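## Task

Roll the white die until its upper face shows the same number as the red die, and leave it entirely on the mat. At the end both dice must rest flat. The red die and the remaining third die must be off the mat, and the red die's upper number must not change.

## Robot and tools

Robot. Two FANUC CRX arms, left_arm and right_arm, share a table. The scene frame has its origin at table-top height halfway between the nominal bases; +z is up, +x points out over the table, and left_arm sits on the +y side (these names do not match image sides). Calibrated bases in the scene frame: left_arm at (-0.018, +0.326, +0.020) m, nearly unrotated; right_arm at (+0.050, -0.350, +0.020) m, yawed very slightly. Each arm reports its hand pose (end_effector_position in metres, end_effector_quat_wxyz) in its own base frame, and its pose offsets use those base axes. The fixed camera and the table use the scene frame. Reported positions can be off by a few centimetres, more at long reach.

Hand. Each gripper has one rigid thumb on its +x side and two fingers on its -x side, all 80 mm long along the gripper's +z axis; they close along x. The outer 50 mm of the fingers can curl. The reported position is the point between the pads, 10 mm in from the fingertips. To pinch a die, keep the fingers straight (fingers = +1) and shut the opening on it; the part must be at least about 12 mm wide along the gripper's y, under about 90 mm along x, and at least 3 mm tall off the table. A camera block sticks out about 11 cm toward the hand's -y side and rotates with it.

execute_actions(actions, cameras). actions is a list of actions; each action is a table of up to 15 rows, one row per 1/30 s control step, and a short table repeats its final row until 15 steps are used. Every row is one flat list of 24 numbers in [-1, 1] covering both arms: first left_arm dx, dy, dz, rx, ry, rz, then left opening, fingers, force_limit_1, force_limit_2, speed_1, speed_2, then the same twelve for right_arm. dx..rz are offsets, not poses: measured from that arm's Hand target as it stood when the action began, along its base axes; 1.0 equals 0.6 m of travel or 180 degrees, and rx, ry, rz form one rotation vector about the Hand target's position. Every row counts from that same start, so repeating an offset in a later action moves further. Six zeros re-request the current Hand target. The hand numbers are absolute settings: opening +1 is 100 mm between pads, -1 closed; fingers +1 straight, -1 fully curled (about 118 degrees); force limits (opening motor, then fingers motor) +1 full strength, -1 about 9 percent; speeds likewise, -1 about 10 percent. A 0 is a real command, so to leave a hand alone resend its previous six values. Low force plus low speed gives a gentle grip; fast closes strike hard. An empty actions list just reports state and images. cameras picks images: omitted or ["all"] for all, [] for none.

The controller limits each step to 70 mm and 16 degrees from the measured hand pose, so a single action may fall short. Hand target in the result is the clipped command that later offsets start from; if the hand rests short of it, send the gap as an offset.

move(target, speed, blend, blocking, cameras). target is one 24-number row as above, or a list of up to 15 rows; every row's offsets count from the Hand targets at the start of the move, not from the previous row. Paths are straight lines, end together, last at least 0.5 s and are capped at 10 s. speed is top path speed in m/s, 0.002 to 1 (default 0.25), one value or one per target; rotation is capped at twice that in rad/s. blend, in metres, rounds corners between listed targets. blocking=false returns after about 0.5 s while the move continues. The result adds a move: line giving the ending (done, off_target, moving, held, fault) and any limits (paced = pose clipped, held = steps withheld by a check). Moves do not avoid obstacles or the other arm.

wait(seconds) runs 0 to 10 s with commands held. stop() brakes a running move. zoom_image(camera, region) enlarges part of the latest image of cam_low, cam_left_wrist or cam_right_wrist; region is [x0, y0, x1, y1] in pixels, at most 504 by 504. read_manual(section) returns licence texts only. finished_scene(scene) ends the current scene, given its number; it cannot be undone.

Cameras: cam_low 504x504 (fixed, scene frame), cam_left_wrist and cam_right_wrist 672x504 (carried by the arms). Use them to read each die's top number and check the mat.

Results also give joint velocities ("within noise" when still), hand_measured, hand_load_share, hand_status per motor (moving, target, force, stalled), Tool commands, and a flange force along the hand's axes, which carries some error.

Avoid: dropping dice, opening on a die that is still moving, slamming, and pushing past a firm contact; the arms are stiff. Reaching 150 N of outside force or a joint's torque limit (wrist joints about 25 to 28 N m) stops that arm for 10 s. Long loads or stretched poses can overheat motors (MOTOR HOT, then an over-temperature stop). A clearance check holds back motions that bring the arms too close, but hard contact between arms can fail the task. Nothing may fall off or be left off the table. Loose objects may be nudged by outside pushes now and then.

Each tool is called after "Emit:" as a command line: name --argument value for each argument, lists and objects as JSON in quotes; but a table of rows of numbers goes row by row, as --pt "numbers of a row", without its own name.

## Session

Emit:
execute_actions --actions '[]'

Emit:
zoom_image --camera "cam_low" --region '[100, 220, 400, 340]'

Scene clock: 0.00 s.
left_arm: end_effector_position=(+0.2920, +0.4492, +0.2744) hand_measured=(+1.000, +1.000) hand_load_share=(+0.00, +0.00) hand_status=(target, target) end_effector_quat_wxyz=(-0.219, +0.533, +0.808, +0.125) | right_arm: end_effector_position=(+0.9694, -0.0997, +0.1071) hand_measured=(+1.000, +1.000) hand_load_share=(+0.00, +0.00) hand_status=(target, target) end_effector_quat_wxyz=(-0.437, +0.668, -0.229, +0.557)
Joint positions: left_arm=[0.985 0.093 0.066 -0.456 -1.302 -0.512] | right_arm=[-0.344 1.097 0.729 -1.993 -0.76 -0.444]
Joint velocities: within noise
Flange force (N): no reading
Hand target: left_arm +0.2920, +0.4492, +0.2744; -0.219, +0.533, +0.808, +0.125 | right_arm +0.9694, -0.0997, +0.1071; -0.437, +0.668, -0.229, +0.557
Tool commands: left_gripper/force_limit_1=+0.0 left_gripper/force_limit_2=+0.0 left_gripper/speed_1=+1.0 left_gripper/speed_2=+1.0 right_gripper/force_limit_1=+0.0 right_gripper/force_limit_2=+0.0 right_gripper/speed_1=+1.0 right_gripper/speed_2=+1.0
camera_calibration:
cam_left_wrist: T_world_to_cam=[[-0.357337, 0.800884, 0.480516, -0.385674], [0.904292, 0.168001, 0.392468, -0.426733], [0.233594, 0.57477, -0.784266, -0.00379014], [0, 0, 0, 1]] pos_world=[0.248961, 0.38275, 0.349829]
cam_right_wrist: T_world_to_cam=[[0.23919, -0.801868, 0.547537, -0.379195], [-0.309892, -0.597458, -0.739602, 0.330114], [0.920193, 0.00722866, -0.391398, -0.741237], [0, 0, 0, 1]] pos_world=[0.875081, -0.101476, 0.161657]

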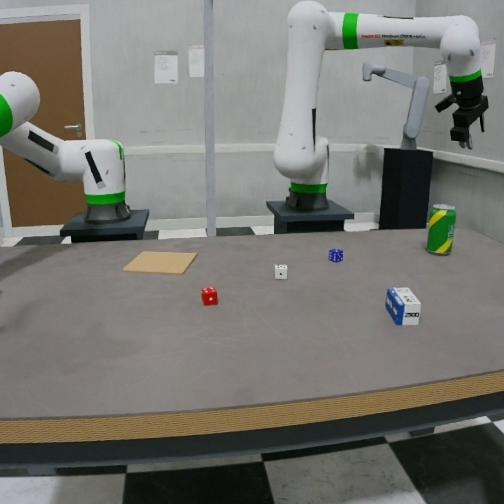

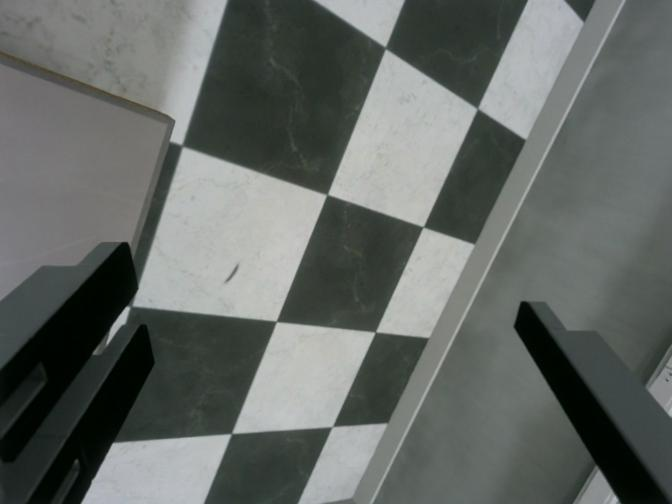

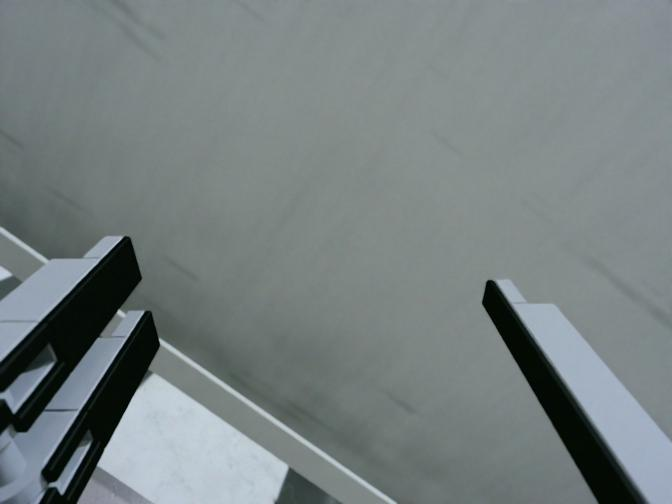

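Scaled by 1.680 from the camera's 504x504 image, which has a finer 720x720 frame.

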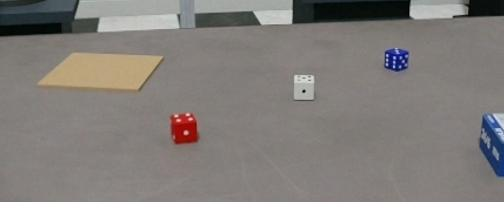

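Emit:
zoom_image --camera "cam_low" --region '[265, 255, 297, 287]'

Emit:
zoom_image --camera "cam_low" --region '[190, 280, 230, 312]'

Scaled by 15.750 from the camera's 504x504 image, which has a finer 720x720 frame.

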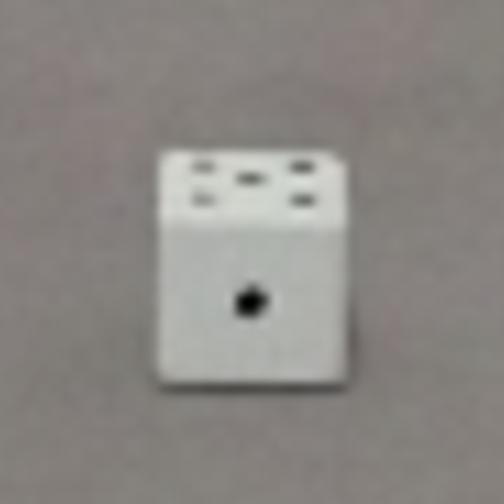

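Scaled by 12.600 from the camera's 504x504 image, which has a finer 720x720 frame.

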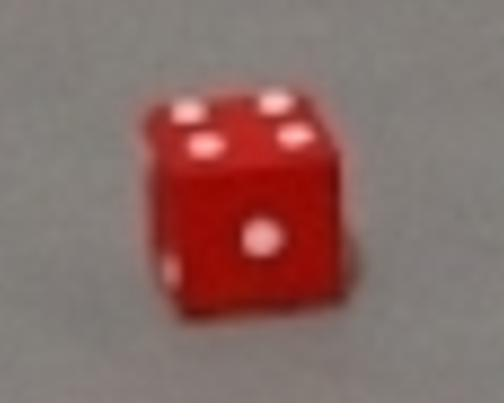

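Emit:
move --pt "0 0 0 0 0 0 1 1 0 0 1 1 -0.4 0.4 0.2 -0.014 0.1328 0.1288 1 1 0 0 1 1" --speed 0.3 --cameras '[]'

Emit:
move --pt "0 0 0 0 0 0 1 1 0 0 1 1 -0.406 0.406 -0.072 -0.014 0.1328 0.1287 1 1 0 0 1 1" --speed 0.3

Emit:
zoom_image --camera "cam_right_wrist" --region '[250, 170, 450, 320]'

Scene clock: 33.33 s.
left_arm: end_effector_position=(+0.2920, +0.4492, +0.2744) hand_measured=(+1.000, +1.000) hand_load_share=(+0.00, +0.00) hand_status=(target, target) end_effector_quat_wxyz=(-0.219, +0.533, +0.808, +0.125) | right_arm: end_effector_position=(+0.7294, +0.1403, +0.2271) hand_measured=(+1.000, +1.000) hand_load_share=(+0.00, +0.00) hand_status=(target, target) end_effector_quat_wxyz=(-0.468, +0.810, -0.164, +0.313)
Joint positions: left_arm=[0.985 0.093 0.066 -0.456 -1.302 -0.512] | right_arm=[-0.024 0.395 0.134 -1.301 -0.77 -1.187]
Joint velocities: left_arm=[within noise] | right_arm=[0 0 0 0.005 0.004 -0.001]
Flange force (N): left_arm=[3.8 6.0 1.0] | right_arm=[-6.4 -0.2 -4.6]
Hand target: left_arm +0.2920, +0.4492, +0.2744; -0.219, +0.533, +0.808, +0.125 | right_arm +0.7294, +0.1403, +0.2271; -0.468, +0.810, -0.164, +0.314
Off the commanded pose: left_arm 0.000 m, 0 deg | right_arm 0.000 m, 0 deg.
move: done
No camera images: "cameras" was empty.

Scene clock: 34.93 s.
left_arm: end_effector_position=(+0.2920, +0.4492, +0.2744) hand_measured=(+1.000, +1.000) hand_load_share=(+0.00, +0.00) hand_status=(target, target) end_effector_quat_wxyz=(-0.219, +0.533, +0.808, +0.125) | right_arm: end_effector_position=(+0.4858, +0.3839, +0.1839) hand_measured=(+1.000, +1.000) hand_load_share=(-0.01, +0.00) hand_status=(target, target) end_effector_quat_wxyz=(-0.460, +0.883, -0.085, +0.044)
Joint positions: left_arm=[0.985 0.093 0.066 -0.456 -1.302 -0.512] | right_arm=[0.48 0.213 -0.098 -1.025 -0.848 -1.69]
Joint velocities: within noise
Flange force (N): left_arm=[3.8 4.9 1.0] | right_arm=[-5.4 2.9 -2.2]
Hand target: left_arm +0.2920, +0.4492, +0.2744; -0.219, +0.533, +0.808, +0.125 | right_arm +0.4858, +0.3839, +0.1839; -0.460, +0.883, -0.085, +0.044
Off the commanded pose: left_arm 0.000 m, 0 deg | right_arm 0.000 m, 0 deg.
move: done
camera_calibration:
cam_left_wrist: T_world_to_cam=[[-0.357337, 0.800884, 0.480516, -0.385674], [0.904292, 0.168001, 0.392468, -0.426733], [0.233594, 0.57477, -0.784266, -0.00379014], [0, 0, 0, 1]] pos_world=[0.248961, 0.38275, 0.349829]
cam_right_wrist: T_world_to_cam=[[0.975707, -0.217654, 0.0249323, -0.403821], [-0.185811, -0.882459, -0.432134, 0.518557], [0.116058, 0.417004, -0.901465, 0.0574616], [0, 0, 0, 1]] pos_world=[0.483696, 0.345751, 0.285954]

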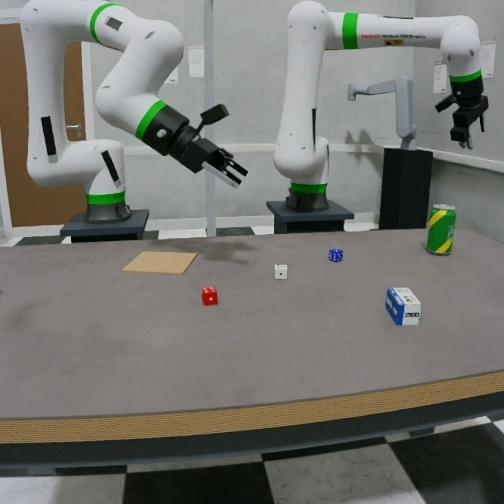

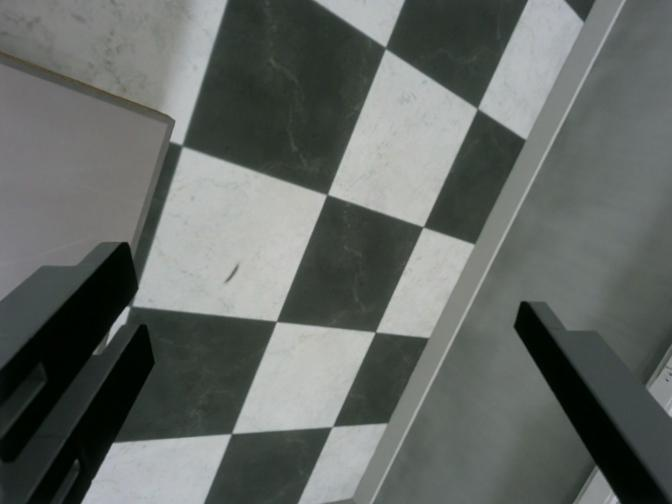

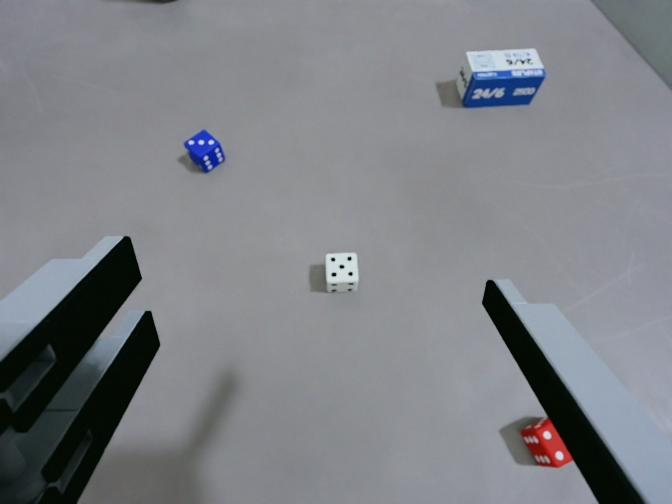

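Scaled by 2.520 from the camera's 672x504 image, which has a finer 960x720 frame.

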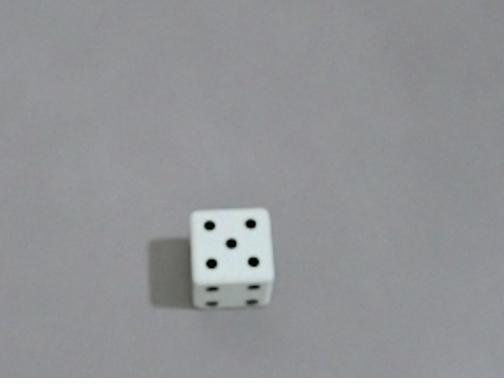

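Emit:
move --pt "0 0 0 0 0 0 1 1 0 0 1 1 0.034 0.0535 -0.21 0 0 0 1 1 0 0 1 1" --pt "0 0 0 0 0 0 1 1 0 0 1 1 0.0493 0.1337 -0.3007 0 0 0 1 1 0 0 1 1" --speed '[0.2,0.08]' --blend 0.01 --cameras '["cam_right_wrist","cam_low"]'

Emit:
zoom_image --camera "cam_low" --region '[240, 235, 310, 295]'

Scene clock: 63.33 s.
left_arm: end_effector_position=(+0.2920, +0.4492, +0.2744) hand_measured=(+1.000, +1.000) hand_load_share=(+0.00, +0.00) hand_status=(target, target) end_effector_quat_wxyz=(-0.219, +0.533, +0.808, +0.125) | right_arm: end_effector_position=(+0.5154, +0.4642, +0.0035) hand_measured=(+1.000, +1.000) hand_load_share=(-0.01, +0.00) hand_status=(target, target) end_effector_quat_wxyz=(-0.460, +0.883, -0.085, +0.044)
Joint positions: left_arm=[0.985 0.093 0.066 -0.456 -1.302 -0.512] | right_arm=[0.525 0.632 0.027 -1.31 -0.694 -1.324]
Joint velocities: within noise
Flange force (N): left_arm=[3.6 4.6 1.0] | right_arm=[-5.9 -2.7 -9.0]
Hand target: left_arm +0.2920, +0.4492, +0.2744; -0.219, +0.533, +0.808, +0.125 | right_arm +0.5154, +0.4642, +0.0035; -0.460, +0.883, -0.085, +0.044
Off the commanded pose: left_arm 0.000 m, 0 deg | right_arm 0.000 m, 0 deg.
move: done
camera_calibration:
cam_right_wrist: T_world_to_cam=[[0.975694, -0.217708, 0.0249906, -0.410725], [-0.185822, -0.88241, -0.432231, 0.516868], [0.116152, 0.417081, -0.901417, -0.142128], [0, 0, 0, 1]] pos_world=[0.513296, 0.425951, 0.105554]
Images, in order (width x height): cam_low 504x504, cam_right_wrist 672x504.

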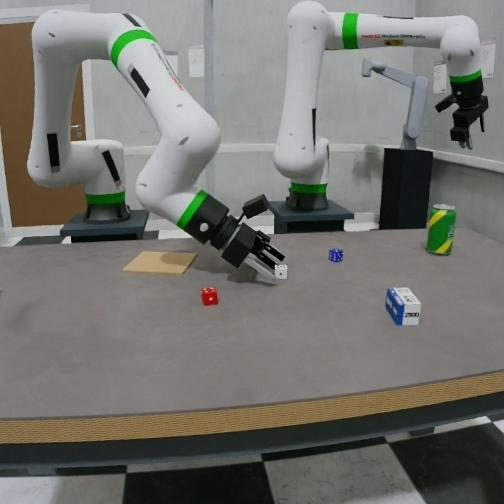

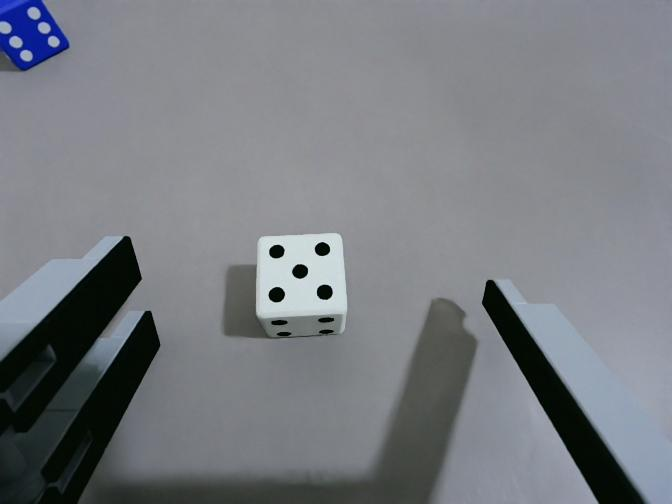

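Scaled by 7.200 from the camera's 504x504 image, which has a finer 720x720 frame.

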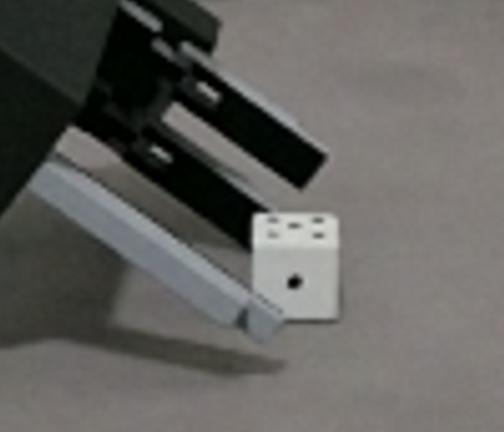

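Emit:
move --pt "0 0 0 0 0 0 1 1 0 0 1 1 -0.006 0.0048 0 0 0 0.011 1 1 0 0 1 1" --pt "0 0 0 0 0 0 1 1 0 0 1 1 -0.006 0.0048 0 0 0 0.011 -0.2 1 -0.6 0 -0.6 1" --pt "0 0 0 0 0 0 1 1 0 0 1 1 -0.006 0.0048 0 0 0 0.011 -1 1 -0.6 0 -1 1" --speed 0.05 --cameras '["cam_right_wrist","cam_low"]'

Emit:
zoom_image --camera "cam_low" --region '[240, 235, 310, 295]'

Emit:
zoom_image --camera "cam_right_wrist" --region '[200, 210, 440, 390]'

Scene clock: 99.33 s.
left_arm: end_effector_position=(+0.2920, +0.4492, +0.2744) hand_measured=(+1.000, +1.000) hand_load_share=(+0.00, +0.00) hand_status=(target, target) end_effector_quat_wxyz=(-0.219, +0.533, +0.808, +0.125) | right_arm: end_effector_position=(+0.5118, +0.4670, +0.0035) hand_measured=(-0.482, +1.001) hand_load_share=(+0.30, +0.12) hand_status=(moving, target) end_effector_quat_wxyz=(-0.461, +0.884, -0.070, +0.036)
Joint positions: left_arm=[0.985 0.093 0.066 -0.456 -1.302 -0.512] | right_arm=[0.527 0.64 0.039 -1.294 -0.721 -1.32]
Joint velocities: within noise
Flange force (N): left_arm=[4.0 6.1 0.8] | right_arm=[-5.3 -0.6 -4.7]
Hand target: left_arm +0.2920, +0.4492, +0.2744; -0.219, +0.533, +0.808, +0.125 | right_arm +0.5118, +0.4670, +0.0035; -0.461, +0.884, -0.070, +0.036
Off the commanded pose: left_arm 0.000 m, 0 deg | right_arm 0.000 m, 0 deg.
move: done
camera_calibration:
cam_right_wrist: T_world_to_cam=[[0.98265, -0.183779, 0.0249873, -0.425885], [-0.155149, -0.888333, -0.432196, 0.505798], [0.101626, 0.420821, -0.901433, -0.137217], [0, 0, 0, 1]] pos_world=[0.510915, 0.428793, 0.105554]
Images, in order (width x height): cam_low 504x504, cam_right_wrist 672x504.

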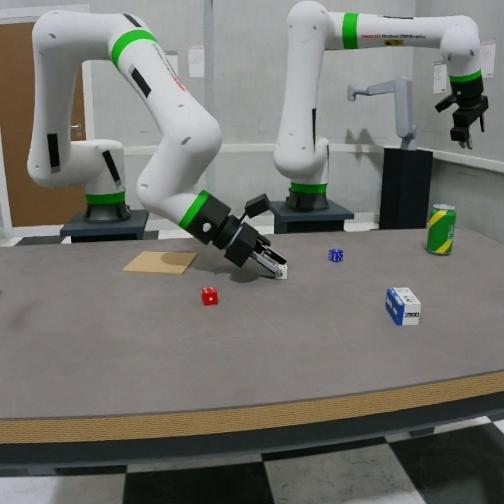

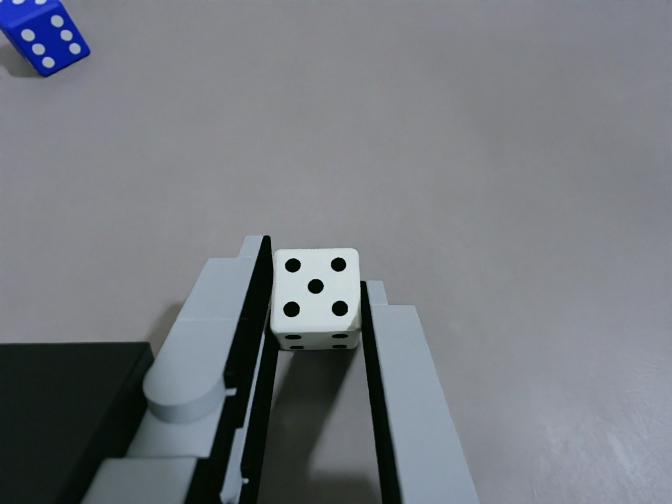

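Scaled by 7.200 from the camera's 504x504 image, which has a finer 720x720 frame.

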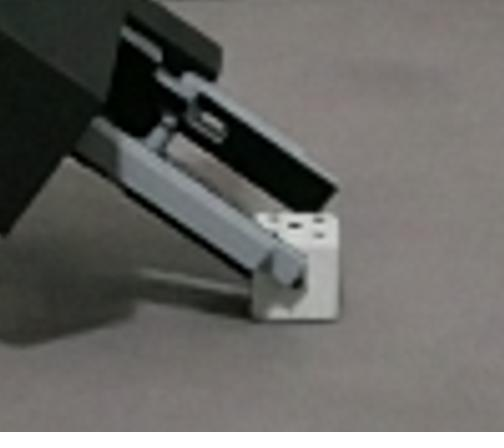

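Scaled by 2.100 from the camera's 672x504 image, which has a finer 960x720 frame.

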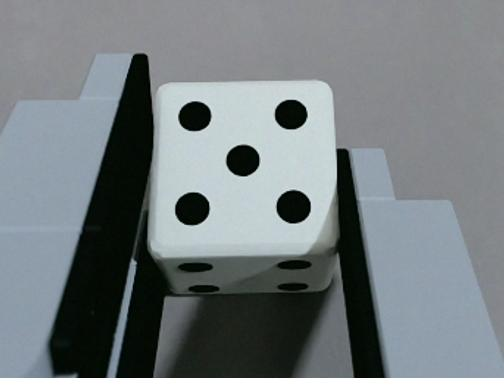

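Emit:
move --pt "0 0 0 0 0 0 1 1 0 0 1 1 0 0 0.15 0 0 0 -1 1 -0.6 0 -1 1" --pt "0 0 0 0 0 0 1 1 0 0 1 1 -0.103 -0.528 0.411 0 0 0.239 -1 1 -0.6 0 -1 1" --speed '[0.15,0.3]' --blend 0.03 --cameras '["cam_right_wrist","cam_low"]'

Scene clock: 111.43 s.
left_arm: end_effector_position=(+0.2920, +0.4492, +0.2744) hand_measured=(+1.000, +1.000) hand_load_share=(+0.00, +0.00) hand_status=(target, target) end_effector_quat_wxyz=(-0.219, +0.533, +0.808, +0.125) | right_arm: end_effector_position=(+0.4499, +0.1503, +0.2501) hand_measured=(-0.482, +1.001) hand_load_share=(+0.29, +0.12) hand_status=(force, target) end_effector_quat_wxyz=(-0.442, +0.848, +0.259, -0.135)
Joint positions: left_arm=[0.985 0.093 0.066 -0.456 -1.302 -0.512] | right_arm=[0.071 0.404 0.287 -0.855 -1.917 -1.156]
Joint velocities: within noise
Flange force (N): left_arm=[4.1 6.4 0.5] | right_arm=[-5.3 -1.0 5.2]
Hand target: left_arm +0.2920, +0.4492, +0.2744; -0.219, +0.533, +0.808, +0.125 | right_arm +0.4500, +0.1502, +0.2501; -0.442, +0.848, +0.259, -0.135
Off the commanded pose: left_arm 0.000 m, 0 deg | right_arm 0.000 m, 0 deg.
move: done
camera_calibration:
cam_right_wrist: T_world_to_cam=[[0.843791, 0.536093, 0.0249194, -0.475255], [0.492655, -0.755334, -0.43216, 0.00989232], [-0.212855, 0.376929, -0.901453, 0.372661], [0, 0, 0, 1]] pos_world=[0.475465, 0.121786, 0.352054]
Images, in order (width x height): cam_low 504x504, cam_right_wrist 672x504.

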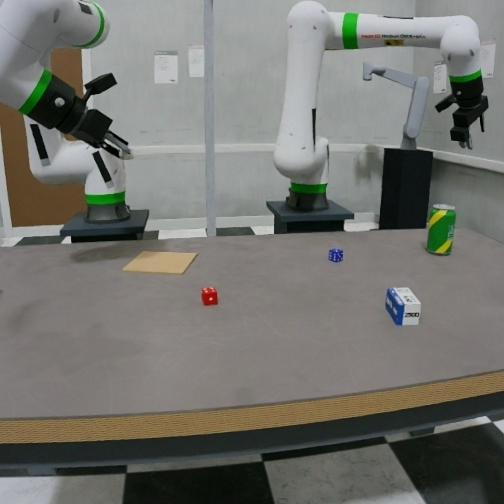

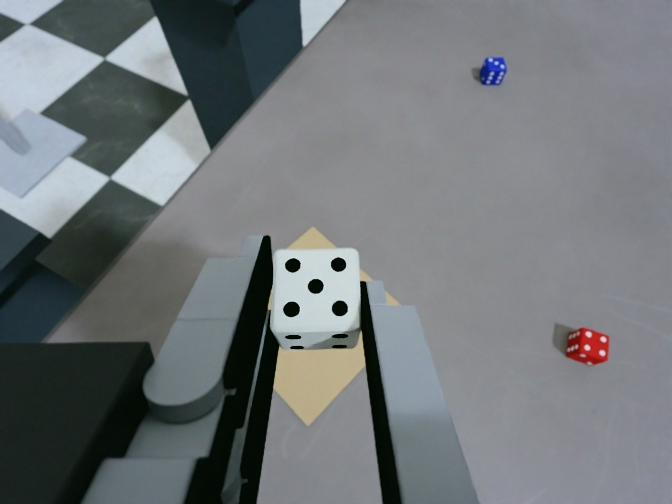

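Emit:
move --pt "0 0 0 0 0 0 1 1 0 0 1 1 -0.106 0.1046 -0.05 -0.3434 -0.3683 0.1132 -1 1 -0.6 0 -1 1" --pt "0 0 0 0 0 0 1 1 0 0 1 1 -0.106 0.1046 -0.399 -0.3434 -0.3683 0.1132 -1 1 -0.6 0 -1 1" --speed '[0.35,0.15]'

Emit:
zoom_image --camera "cam_low" --region '[115, 225, 205, 285]'

Scene clock: 131.63 s.
left_arm: end_effector_position=(+0.2920, +0.4492, +0.2744) hand_measured=(+1.000, +1.000) hand_load_share=(+0.00, +0.00) hand_status=(target, target) end_effector_quat_wxyz=(-0.219, +0.533, +0.808, +0.125) | right_arm: end_effector_position=(+0.3864, +0.2130, +0.0107) hand_measured=(-0.482, +1.001) hand_load_share=(+0.29, +0.12) hand_status=(force, target) end_effector_quat_wxyz=(+0.260, +0.826, +0.476, +0.150)
Joint positions: left_arm=[0.985 0.093 0.066 -0.456 -1.302 -0.512] | right_arm=[1.063 0.223 -0.898 1.004 -0.747 -2.448]
Joint velocities: within noise
Flange force (N): left_arm=[4.0 5.5 0.7] | right_arm=[-3.9 -1.2 -2.7]
Hand target: left_arm +0.2920, +0.4492, +0.2744; -0.219, +0.533, +0.808, +0.125 | right_arm +0.3864, +0.2130, +0.0107; +0.260, +0.826, +0.476, +0.150
Off the commanded pose: left_arm 0.000 m, 0 deg | right_arm 0.000 m, 0 deg.
move: done
camera_calibration:
cam_left_wrist: T_world_to_cam=[[-0.357337, 0.800884, 0.480516, -0.385674], [0.904292, 0.168001, 0.392468, -0.426733], [0.233594, 0.57477, -0.784266, -0.00379014], [0, 0, 0, 1]] pos_world=[0.248961, 0.38275, 0.349829]
cam_right_wrist: T_world_to_cam=[[0.47806, 0.877892, 0.027657, -0.380795], [0.367126, -0.228328, 0.901712, -0.0928695], [0.797921, -0.420919, -0.431451, -0.105804], [0, 0, 0, 1]] pos_world=[0.300561, 0.268557, 0.048624]

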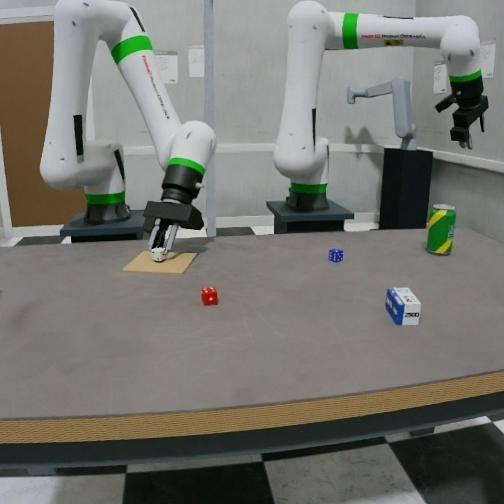

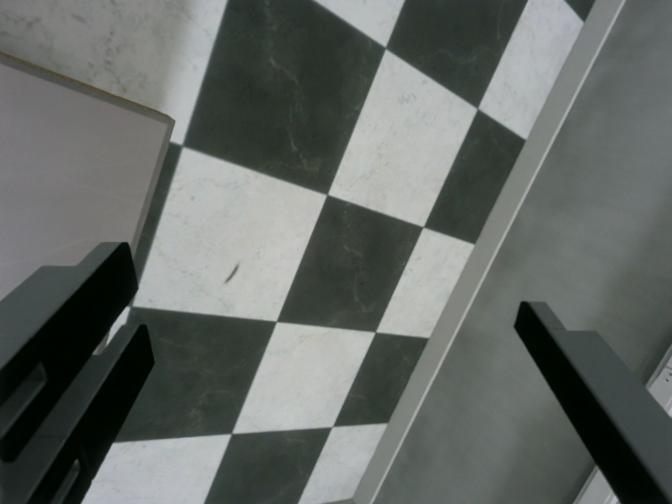

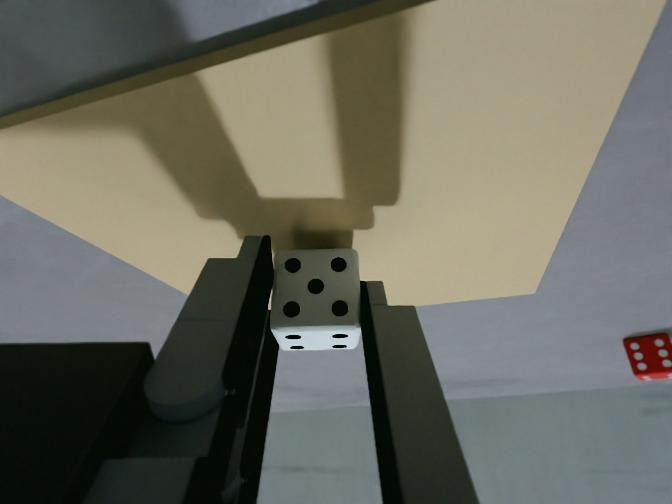

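Scaled by 5.600 from the camera's 504x504 image, which has a finer 720x720 frame.

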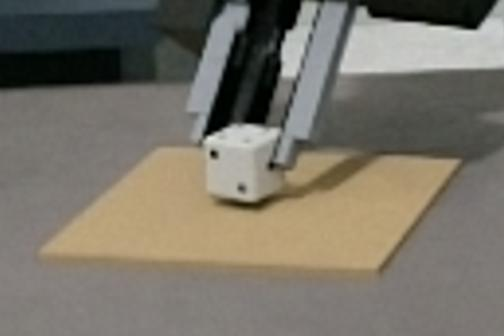

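Emit:
move --target '[0,0,0,0,0,0,1,1,0,0,1,1,0,0,-0.006,0,0,0,-1,1,-0.6,0,-1,1]' --speed 0.02 --cameras '[]'

Emit:
move --target '[0,0,0,0,0,0,1,1,0,0,1,1,0,0,-0.0025,0,0,0,-1,1,-0.6,0,-1,1]' --speed 0.02 --cameras '["cam_low"]'

Emit:
zoom_image --camera "cam_low" --region '[135, 235, 185, 275]'

Scene clock: 139.93 s.
left_arm: end_effector_position=(+0.2920, +0.4492, +0.2744) hand_measured=(+1.000, +1.000) hand_load_share=(+0.00, +0.00) hand_status=(target, target) end_effector_quat_wxyz=(-0.219, +0.533, +0.808, +0.125) | right_arm: end_effector_position=(+0.3864, +0.2130, +0.0071) hand_measured=(-0.482, +1.001) hand_load_share=(+0.29, +0.12) hand_status=(force, target) end_effector_quat_wxyz=(+0.260, +0.826, +0.476, +0.150)
Joint positions: left_arm=[0.985 0.093 0.066 -0.456 -1.302 -0.512] | right_arm=[1.059 0.231 -0.901 1.017 -0.739 -2.461]
Joint velocities: within noise
Flange force (N): left_arm=[4.0 6.2 0.6] | right_arm=[-3.2 -1.3 -1.7]
Hand target: left_arm +0.2920, +0.4492, +0.2744; -0.219, +0.533, +0.808, +0.125 | right_arm +0.3864, +0.2130, +0.0071; +0.260, +0.826, +0.476, +0.150
Off the commanded pose: left_arm 0.000 m, 0 deg | right_arm 0.000 m, 0 deg.
move: done
No camera images: "cameras" was empty.

Scene clock: 140.63 s.
left_arm: end_effector_position=(+0.2920, +0.4492, +0.2744) hand_measured=(+1.000, +1.000) hand_load_share=(+0.00, +0.00) hand_status=(target, target) end_effector_quat_wxyz=(-0.219, +0.533, +0.808, +0.125) | right_arm: end_effector_position=(+0.3864, +0.2130, +0.0056) hand_measured=(-0.482, +1.001) hand_load_share=(+0.29, +0.12) hand_status=(force, target) end_effector_quat_wxyz=(+0.260, +0.826, +0.476, +0.150)
Joint positions: left_arm=[0.985 0.093 0.066 -0.456 -1.302 -0.512] | right_arm=[1.058 0.235 -0.902 1.023 -0.736 -2.466]
Joint velocities: within noise
Flange force (N): left_arm=[3.9 6.0 0.9] | right_arm=[-3.2 -1.4 -1.0]
Hand target: left_arm +0.2920, +0.4492, +0.2744; -0.219, +0.533, +0.808, +0.125 | right_arm +0.3864, +0.2130, +0.0056; +0.260, +0.826, +0.476, +0.150
Off the commanded pose: left_arm 0.000 m, 0 deg | right_arm 0.000 m, 0 deg.
move: done
Images, in order (width x height): cam_low 504x504.

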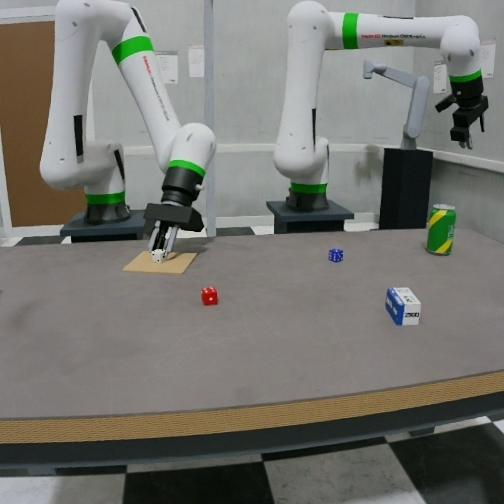

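Scaled by 10.080 from the camera's 504x504 image, which has a finer 720x720 frame.

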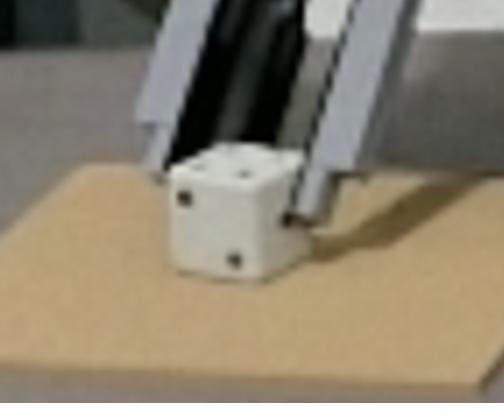

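Lower more in 1 mm steps.

Emit:
move --target '[0,0,0,0,0,0,1,1,0,0,1,1,0,0,-0.002,0,0,0,-1,1,-0.6,0,-1,1]' --speed 0.02 --cameras '[]'

Emit:
move --target '[0,0,0,0,0,0,1,1,0,0,1,1,0,0,-0.0015,0,0,0,-1,1,-0.6,0,-1,1]' --speed 0.02 --cameras '["cam_low","cam_right_wrist"]'

Emit:
zoom_image --camera "cam_low" --region '[135, 235, 185, 275]'

Scene clock: 153.30 s.
left_arm: end_effector_position=(+0.2920, +0.4492, +0.2744) hand_measured=(+1.000, +1.000) hand_load_share=(+0.00, +0.00) hand_status=(target, target) end_effector_quat_wxyz=(-0.219, +0.533, +0.808, +0.125) | right_arm: end_effector_position=(+0.3864, +0.2130, +0.0044) hand_measured=(-0.482, +1.001) hand_load_share=(+0.31, +0.09) hand_status=(force, target) end_effector_quat_wxyz=(+0.260, +0.826, +0.476, +0.150)
Joint positions: left_arm=[0.985 0.093 0.066 -0.456 -1.302 -0.512] | right_arm=[1.056 0.238 -0.903 1.027 -0.734 -2.47]
Joint velocities: within noise
Flange force (N): left_arm=[4.2 5.5 1.1] | right_arm=[-1.0 5.5 -24.2]
Hand target: left_arm +0.2920, +0.4492, +0.2744; -0.219, +0.533, +0.808, +0.125 | right_arm +0.3864, +0.2130, +0.0044; +0.260, +0.826, +0.476, +0.150
Off the commanded pose: left_arm 0.000 m, 0 deg | right_arm 0.000 m, 0 deg.
move: done
No camera images: "cameras" was empty.

Scene clock: 154.00 s.
left_arm: end_effector_position=(+0.2920, +0.4492, +0.2744) hand_measured=(+1.000, +1.000) hand_load_share=(+0.00, +0.00) hand_status=(target, target) end_effector_quat_wxyz=(-0.219, +0.533, +0.808, +0.125) | right_arm: end_effector_position=(+0.3864, +0.2130, +0.0035) hand_measured=(-0.482, +1.001) hand_load_share=(+0.31, +0.10) hand_status=(force, target) end_effector_quat_wxyz=(+0.260, +0.826, +0.476, +0.150)
Joint positions: left_arm=[0.985 0.093 0.066 -0.456 -1.302 -0.512] | right_arm=[1.055 0.24 -0.903 1.03 -0.732 -2.474]
Joint velocities: within noise
Flange force (N): left_arm=[3.3 4.8 1.0] | right_arm=[-2.7 5.2 -29.9]
Hand target: left_arm +0.2920, +0.4492, +0.2744; -0.219, +0.533, +0.808, +0.125 | right_arm +0.3864, +0.2130, +0.0035; +0.260, +0.826, +0.476, +0.150
Off the commanded pose: left_arm 0.000 m, 0 deg | right_arm 0.000 m, 0 deg.
move: done
camera_calibration:
cam_right_wrist: T_world_to_cam=[[0.47806, 0.877892, 0.027657, -0.380596], [0.367126, -0.228328, 0.901712, -0.0863772], [0.797921, -0.420919, -0.431451, -0.108911], [0, 0, 0, 1]] pos_world=[0.300561, 0.268557, 0.041424]
Images, in order (width x height): cam_low 504x504, cam_right_wrist 672x504.

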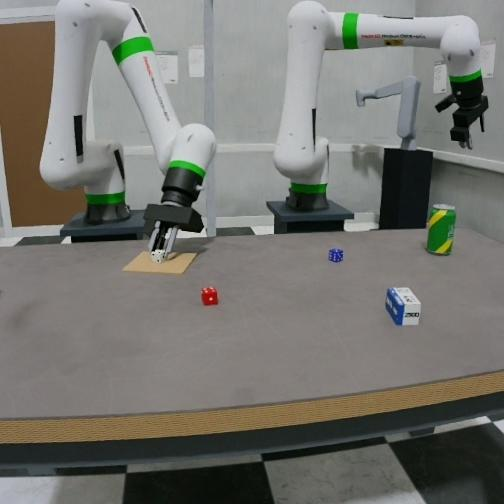

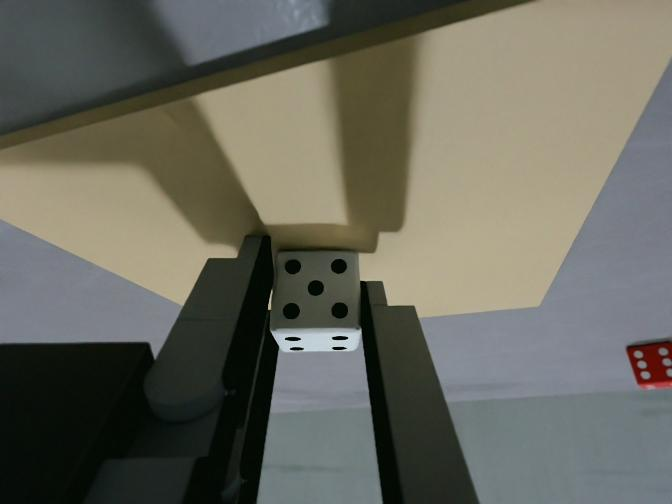

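Scaled by 10.080 from the camera's 504x504 image, which has a finer 720x720 frame.

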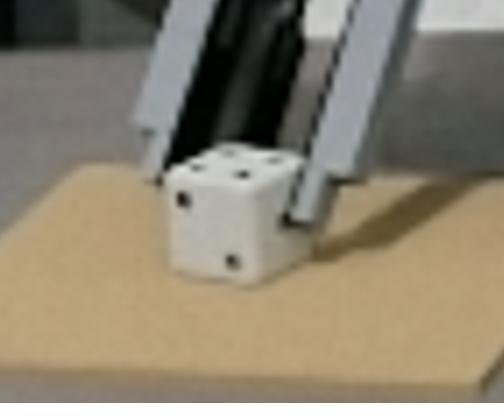

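Emit:
move --pt "0 0 0 0 0 0 1 1 0 0 1 1 0 0 0.0025 0 0 0 -1 1 -0.6 0 -1 1" --pt "0 0 0 0 0 0 1 1 0 0 1 1 0 0 0.0025 0 0 0 0.0 1 0 0 -0.8 1" --speed 0.02 --cameras '["cam_low","cam_right_wrist"]'

Emit:
zoom_image --camera "cam_low" --region '[135, 235, 185, 275]'

Scene clock: 167.17 s.
left_arm: end_effector_position=(+0.2920, +0.4492, +0.2744) hand_measured=(+1.000, +1.000) hand_load_share=(+0.00, +0.00) hand_status=(target, target) end_effector_quat_wxyz=(-0.219, +0.533, +0.808, +0.125) | right_arm: end_effector_position=(+0.3864, +0.2130, +0.0050) hand_measured=(-0.002, +1.001) hand_load_share=(+0.00, -0.06) hand_status=(moving, target) end_effector_quat_wxyz=(+0.260, +0.826, +0.476, +0.150)
Joint positions: left_arm=[0.985 0.093 0.066 -0.456 -1.302 -0.512] | right_arm=[1.057 0.236 -0.902 1.025 -0.735 -2.468]
Joint velocities: within noise
Flange force (N): left_arm=[3.6 5.5 0.9] | right_arm=[-2.8 -1.4 -1.8]
Hand target: left_arm +0.2920, +0.4492, +0.2744; -0.219, +0.533, +0.808, +0.125 | right_arm +0.3864, +0.2130, +0.0050; +0.260, +0.826, +0.476, +0.150
Off the commanded pose: left_arm 0.000 m, 0 deg | right_arm 0.000 m, 0 deg.
move: done
camera_calibration:
cam_right_wrist: T_world_to_cam=[[0.47806, 0.877892, 0.027657, -0.380638], [0.367126, -0.228328, 0.901712, -0.0877298], [0.797921, -0.420919, -0.431451, -0.108263], [0, 0, 0, 1]] pos_world=[0.300561, 0.268557, 0.042924]
Images, in order (width x height): cam_low 504x504, cam_right_wrist 672x504.

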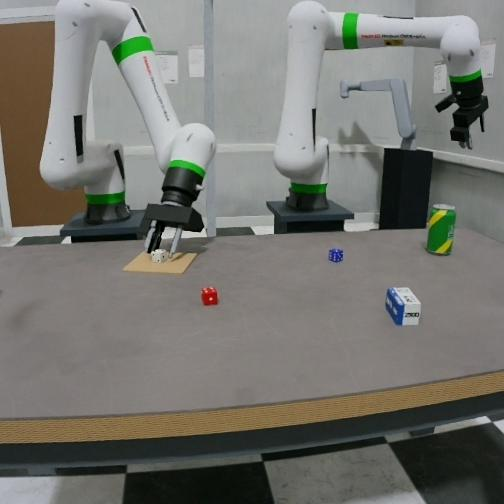

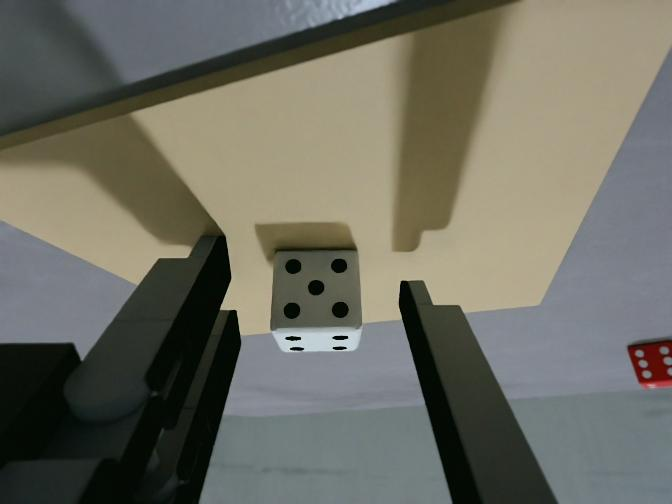

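Scaled by 10.080 from the camera's 504x504 image, which has a finer 720x720 frame.

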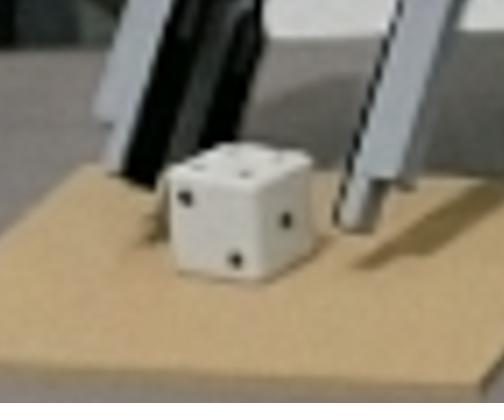

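Clean. Retreat.

Emit:
move --pt "0 0 0 0 0 0 1 1 0 0 1 1 -0.066 0.0383 0.109 0 0 0 0 1 0 0 -0.8 1" --pt "0 0 0 0 0 0 1 1 0 0 1 1 -0.066 0.0383 0.25 0 0 0 0 1 0 0 -0.8 1" --speed '[0.1,0.2]' --blend 0.02

Emit:
zoom_image --camera "cam_low" --region '[115, 235, 225, 310]'

Scene clock: 176.20 s.
left_arm: end_effector_position=(+0.2920, +0.4492, +0.2744) hand_measured=(+1.000, +1.000) hand_load_share=(+0.00, +0.00) hand_status=(target, target) end_effector_quat_wxyz=(-0.219, +0.533, +0.808, +0.125) | right_arm: end_effector_position=(+0.3468, +0.2360, +0.1550) hand_measured=(-0.002, +1.001) hand_load_share=(+0.00, -0.06) hand_status=(target, target) end_effector_quat_wxyz=(+0.260, +0.826, +0.476, +0.150)
Joint positions: left_arm=[0.985 0.093 0.066 -0.456 -1.302 -0.512] | right_arm=[1.275 -0.055 -0.725 0.658 -1.151 -2.153]
Joint velocities: within noise
Flange force (N): left_arm=[4.3 5.9 0.6] | right_arm=[-3.9 -1.8 1.6]
Hand target: left_arm +0.2920, +0.4492, +0.2744; -0.219, +0.533, +0.808, +0.125 | right_arm +0.3468, +0.2360, +0.1550; +0.260, +0.826, +0.476, +0.150
Off the commanded pose: left_arm 0.000 m, 0 deg | right_arm 0.000 m, 0 deg.
move: done
camera_calibration:
cam_left_wrist: T_world_to_cam=[[-0.357337, 0.800884, 0.480516, -0.385674], [0.904292, 0.168001, 0.392468, -0.426733], [0.233594, 0.57477, -0.784266, -0.00379014], [0, 0, 0, 1]] pos_world=[0.248961, 0.38275, 0.349829]
cam_right_wrist: T_world_to_cam=[[0.47813, 0.877855, 0.0276186, -0.385956], [0.367108, -0.228317, 0.901722, -0.20313], [0.797887, -0.421001, -0.431432, -0.00232332], [0, 0, 0, 1]] pos_world=[0.260961, 0.291457, 0.192824]

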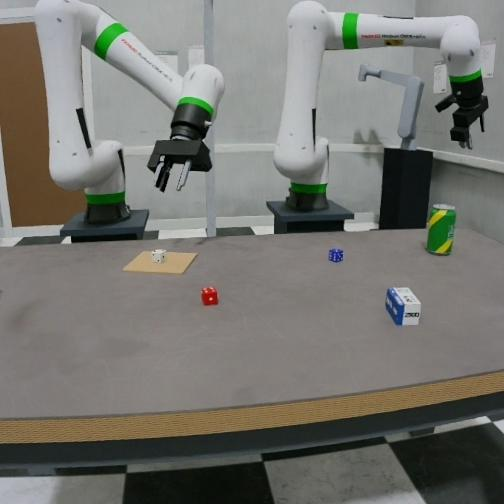

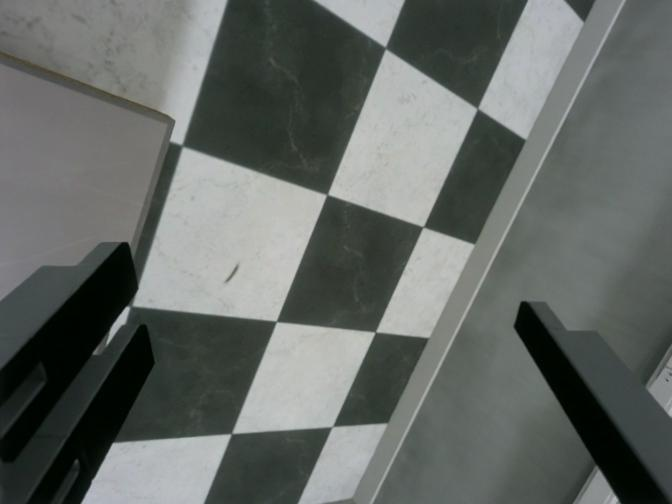

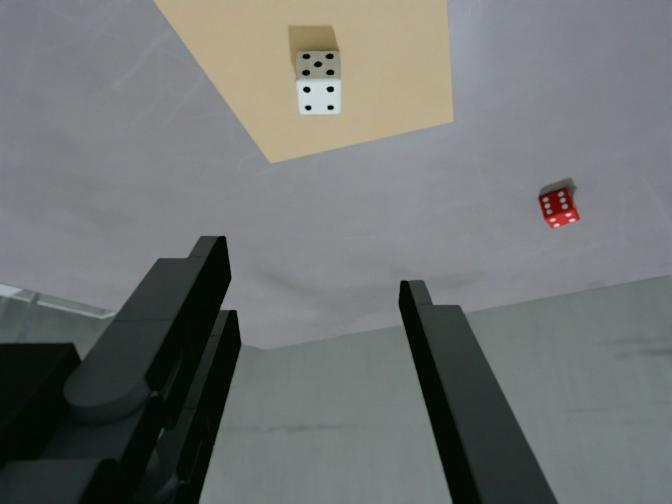

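Scaled by 4.582 from the camera's 504x504 image, which has a finer 720x720 frame.

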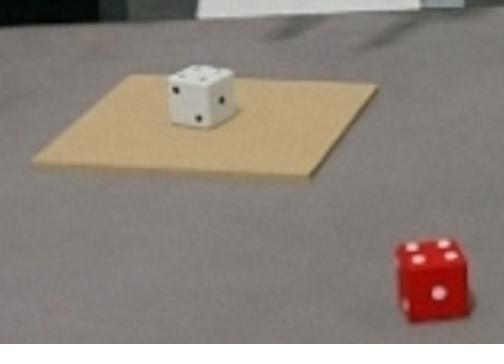

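Emit:
finished_scene --scene 3

The scene is finished: the task was done.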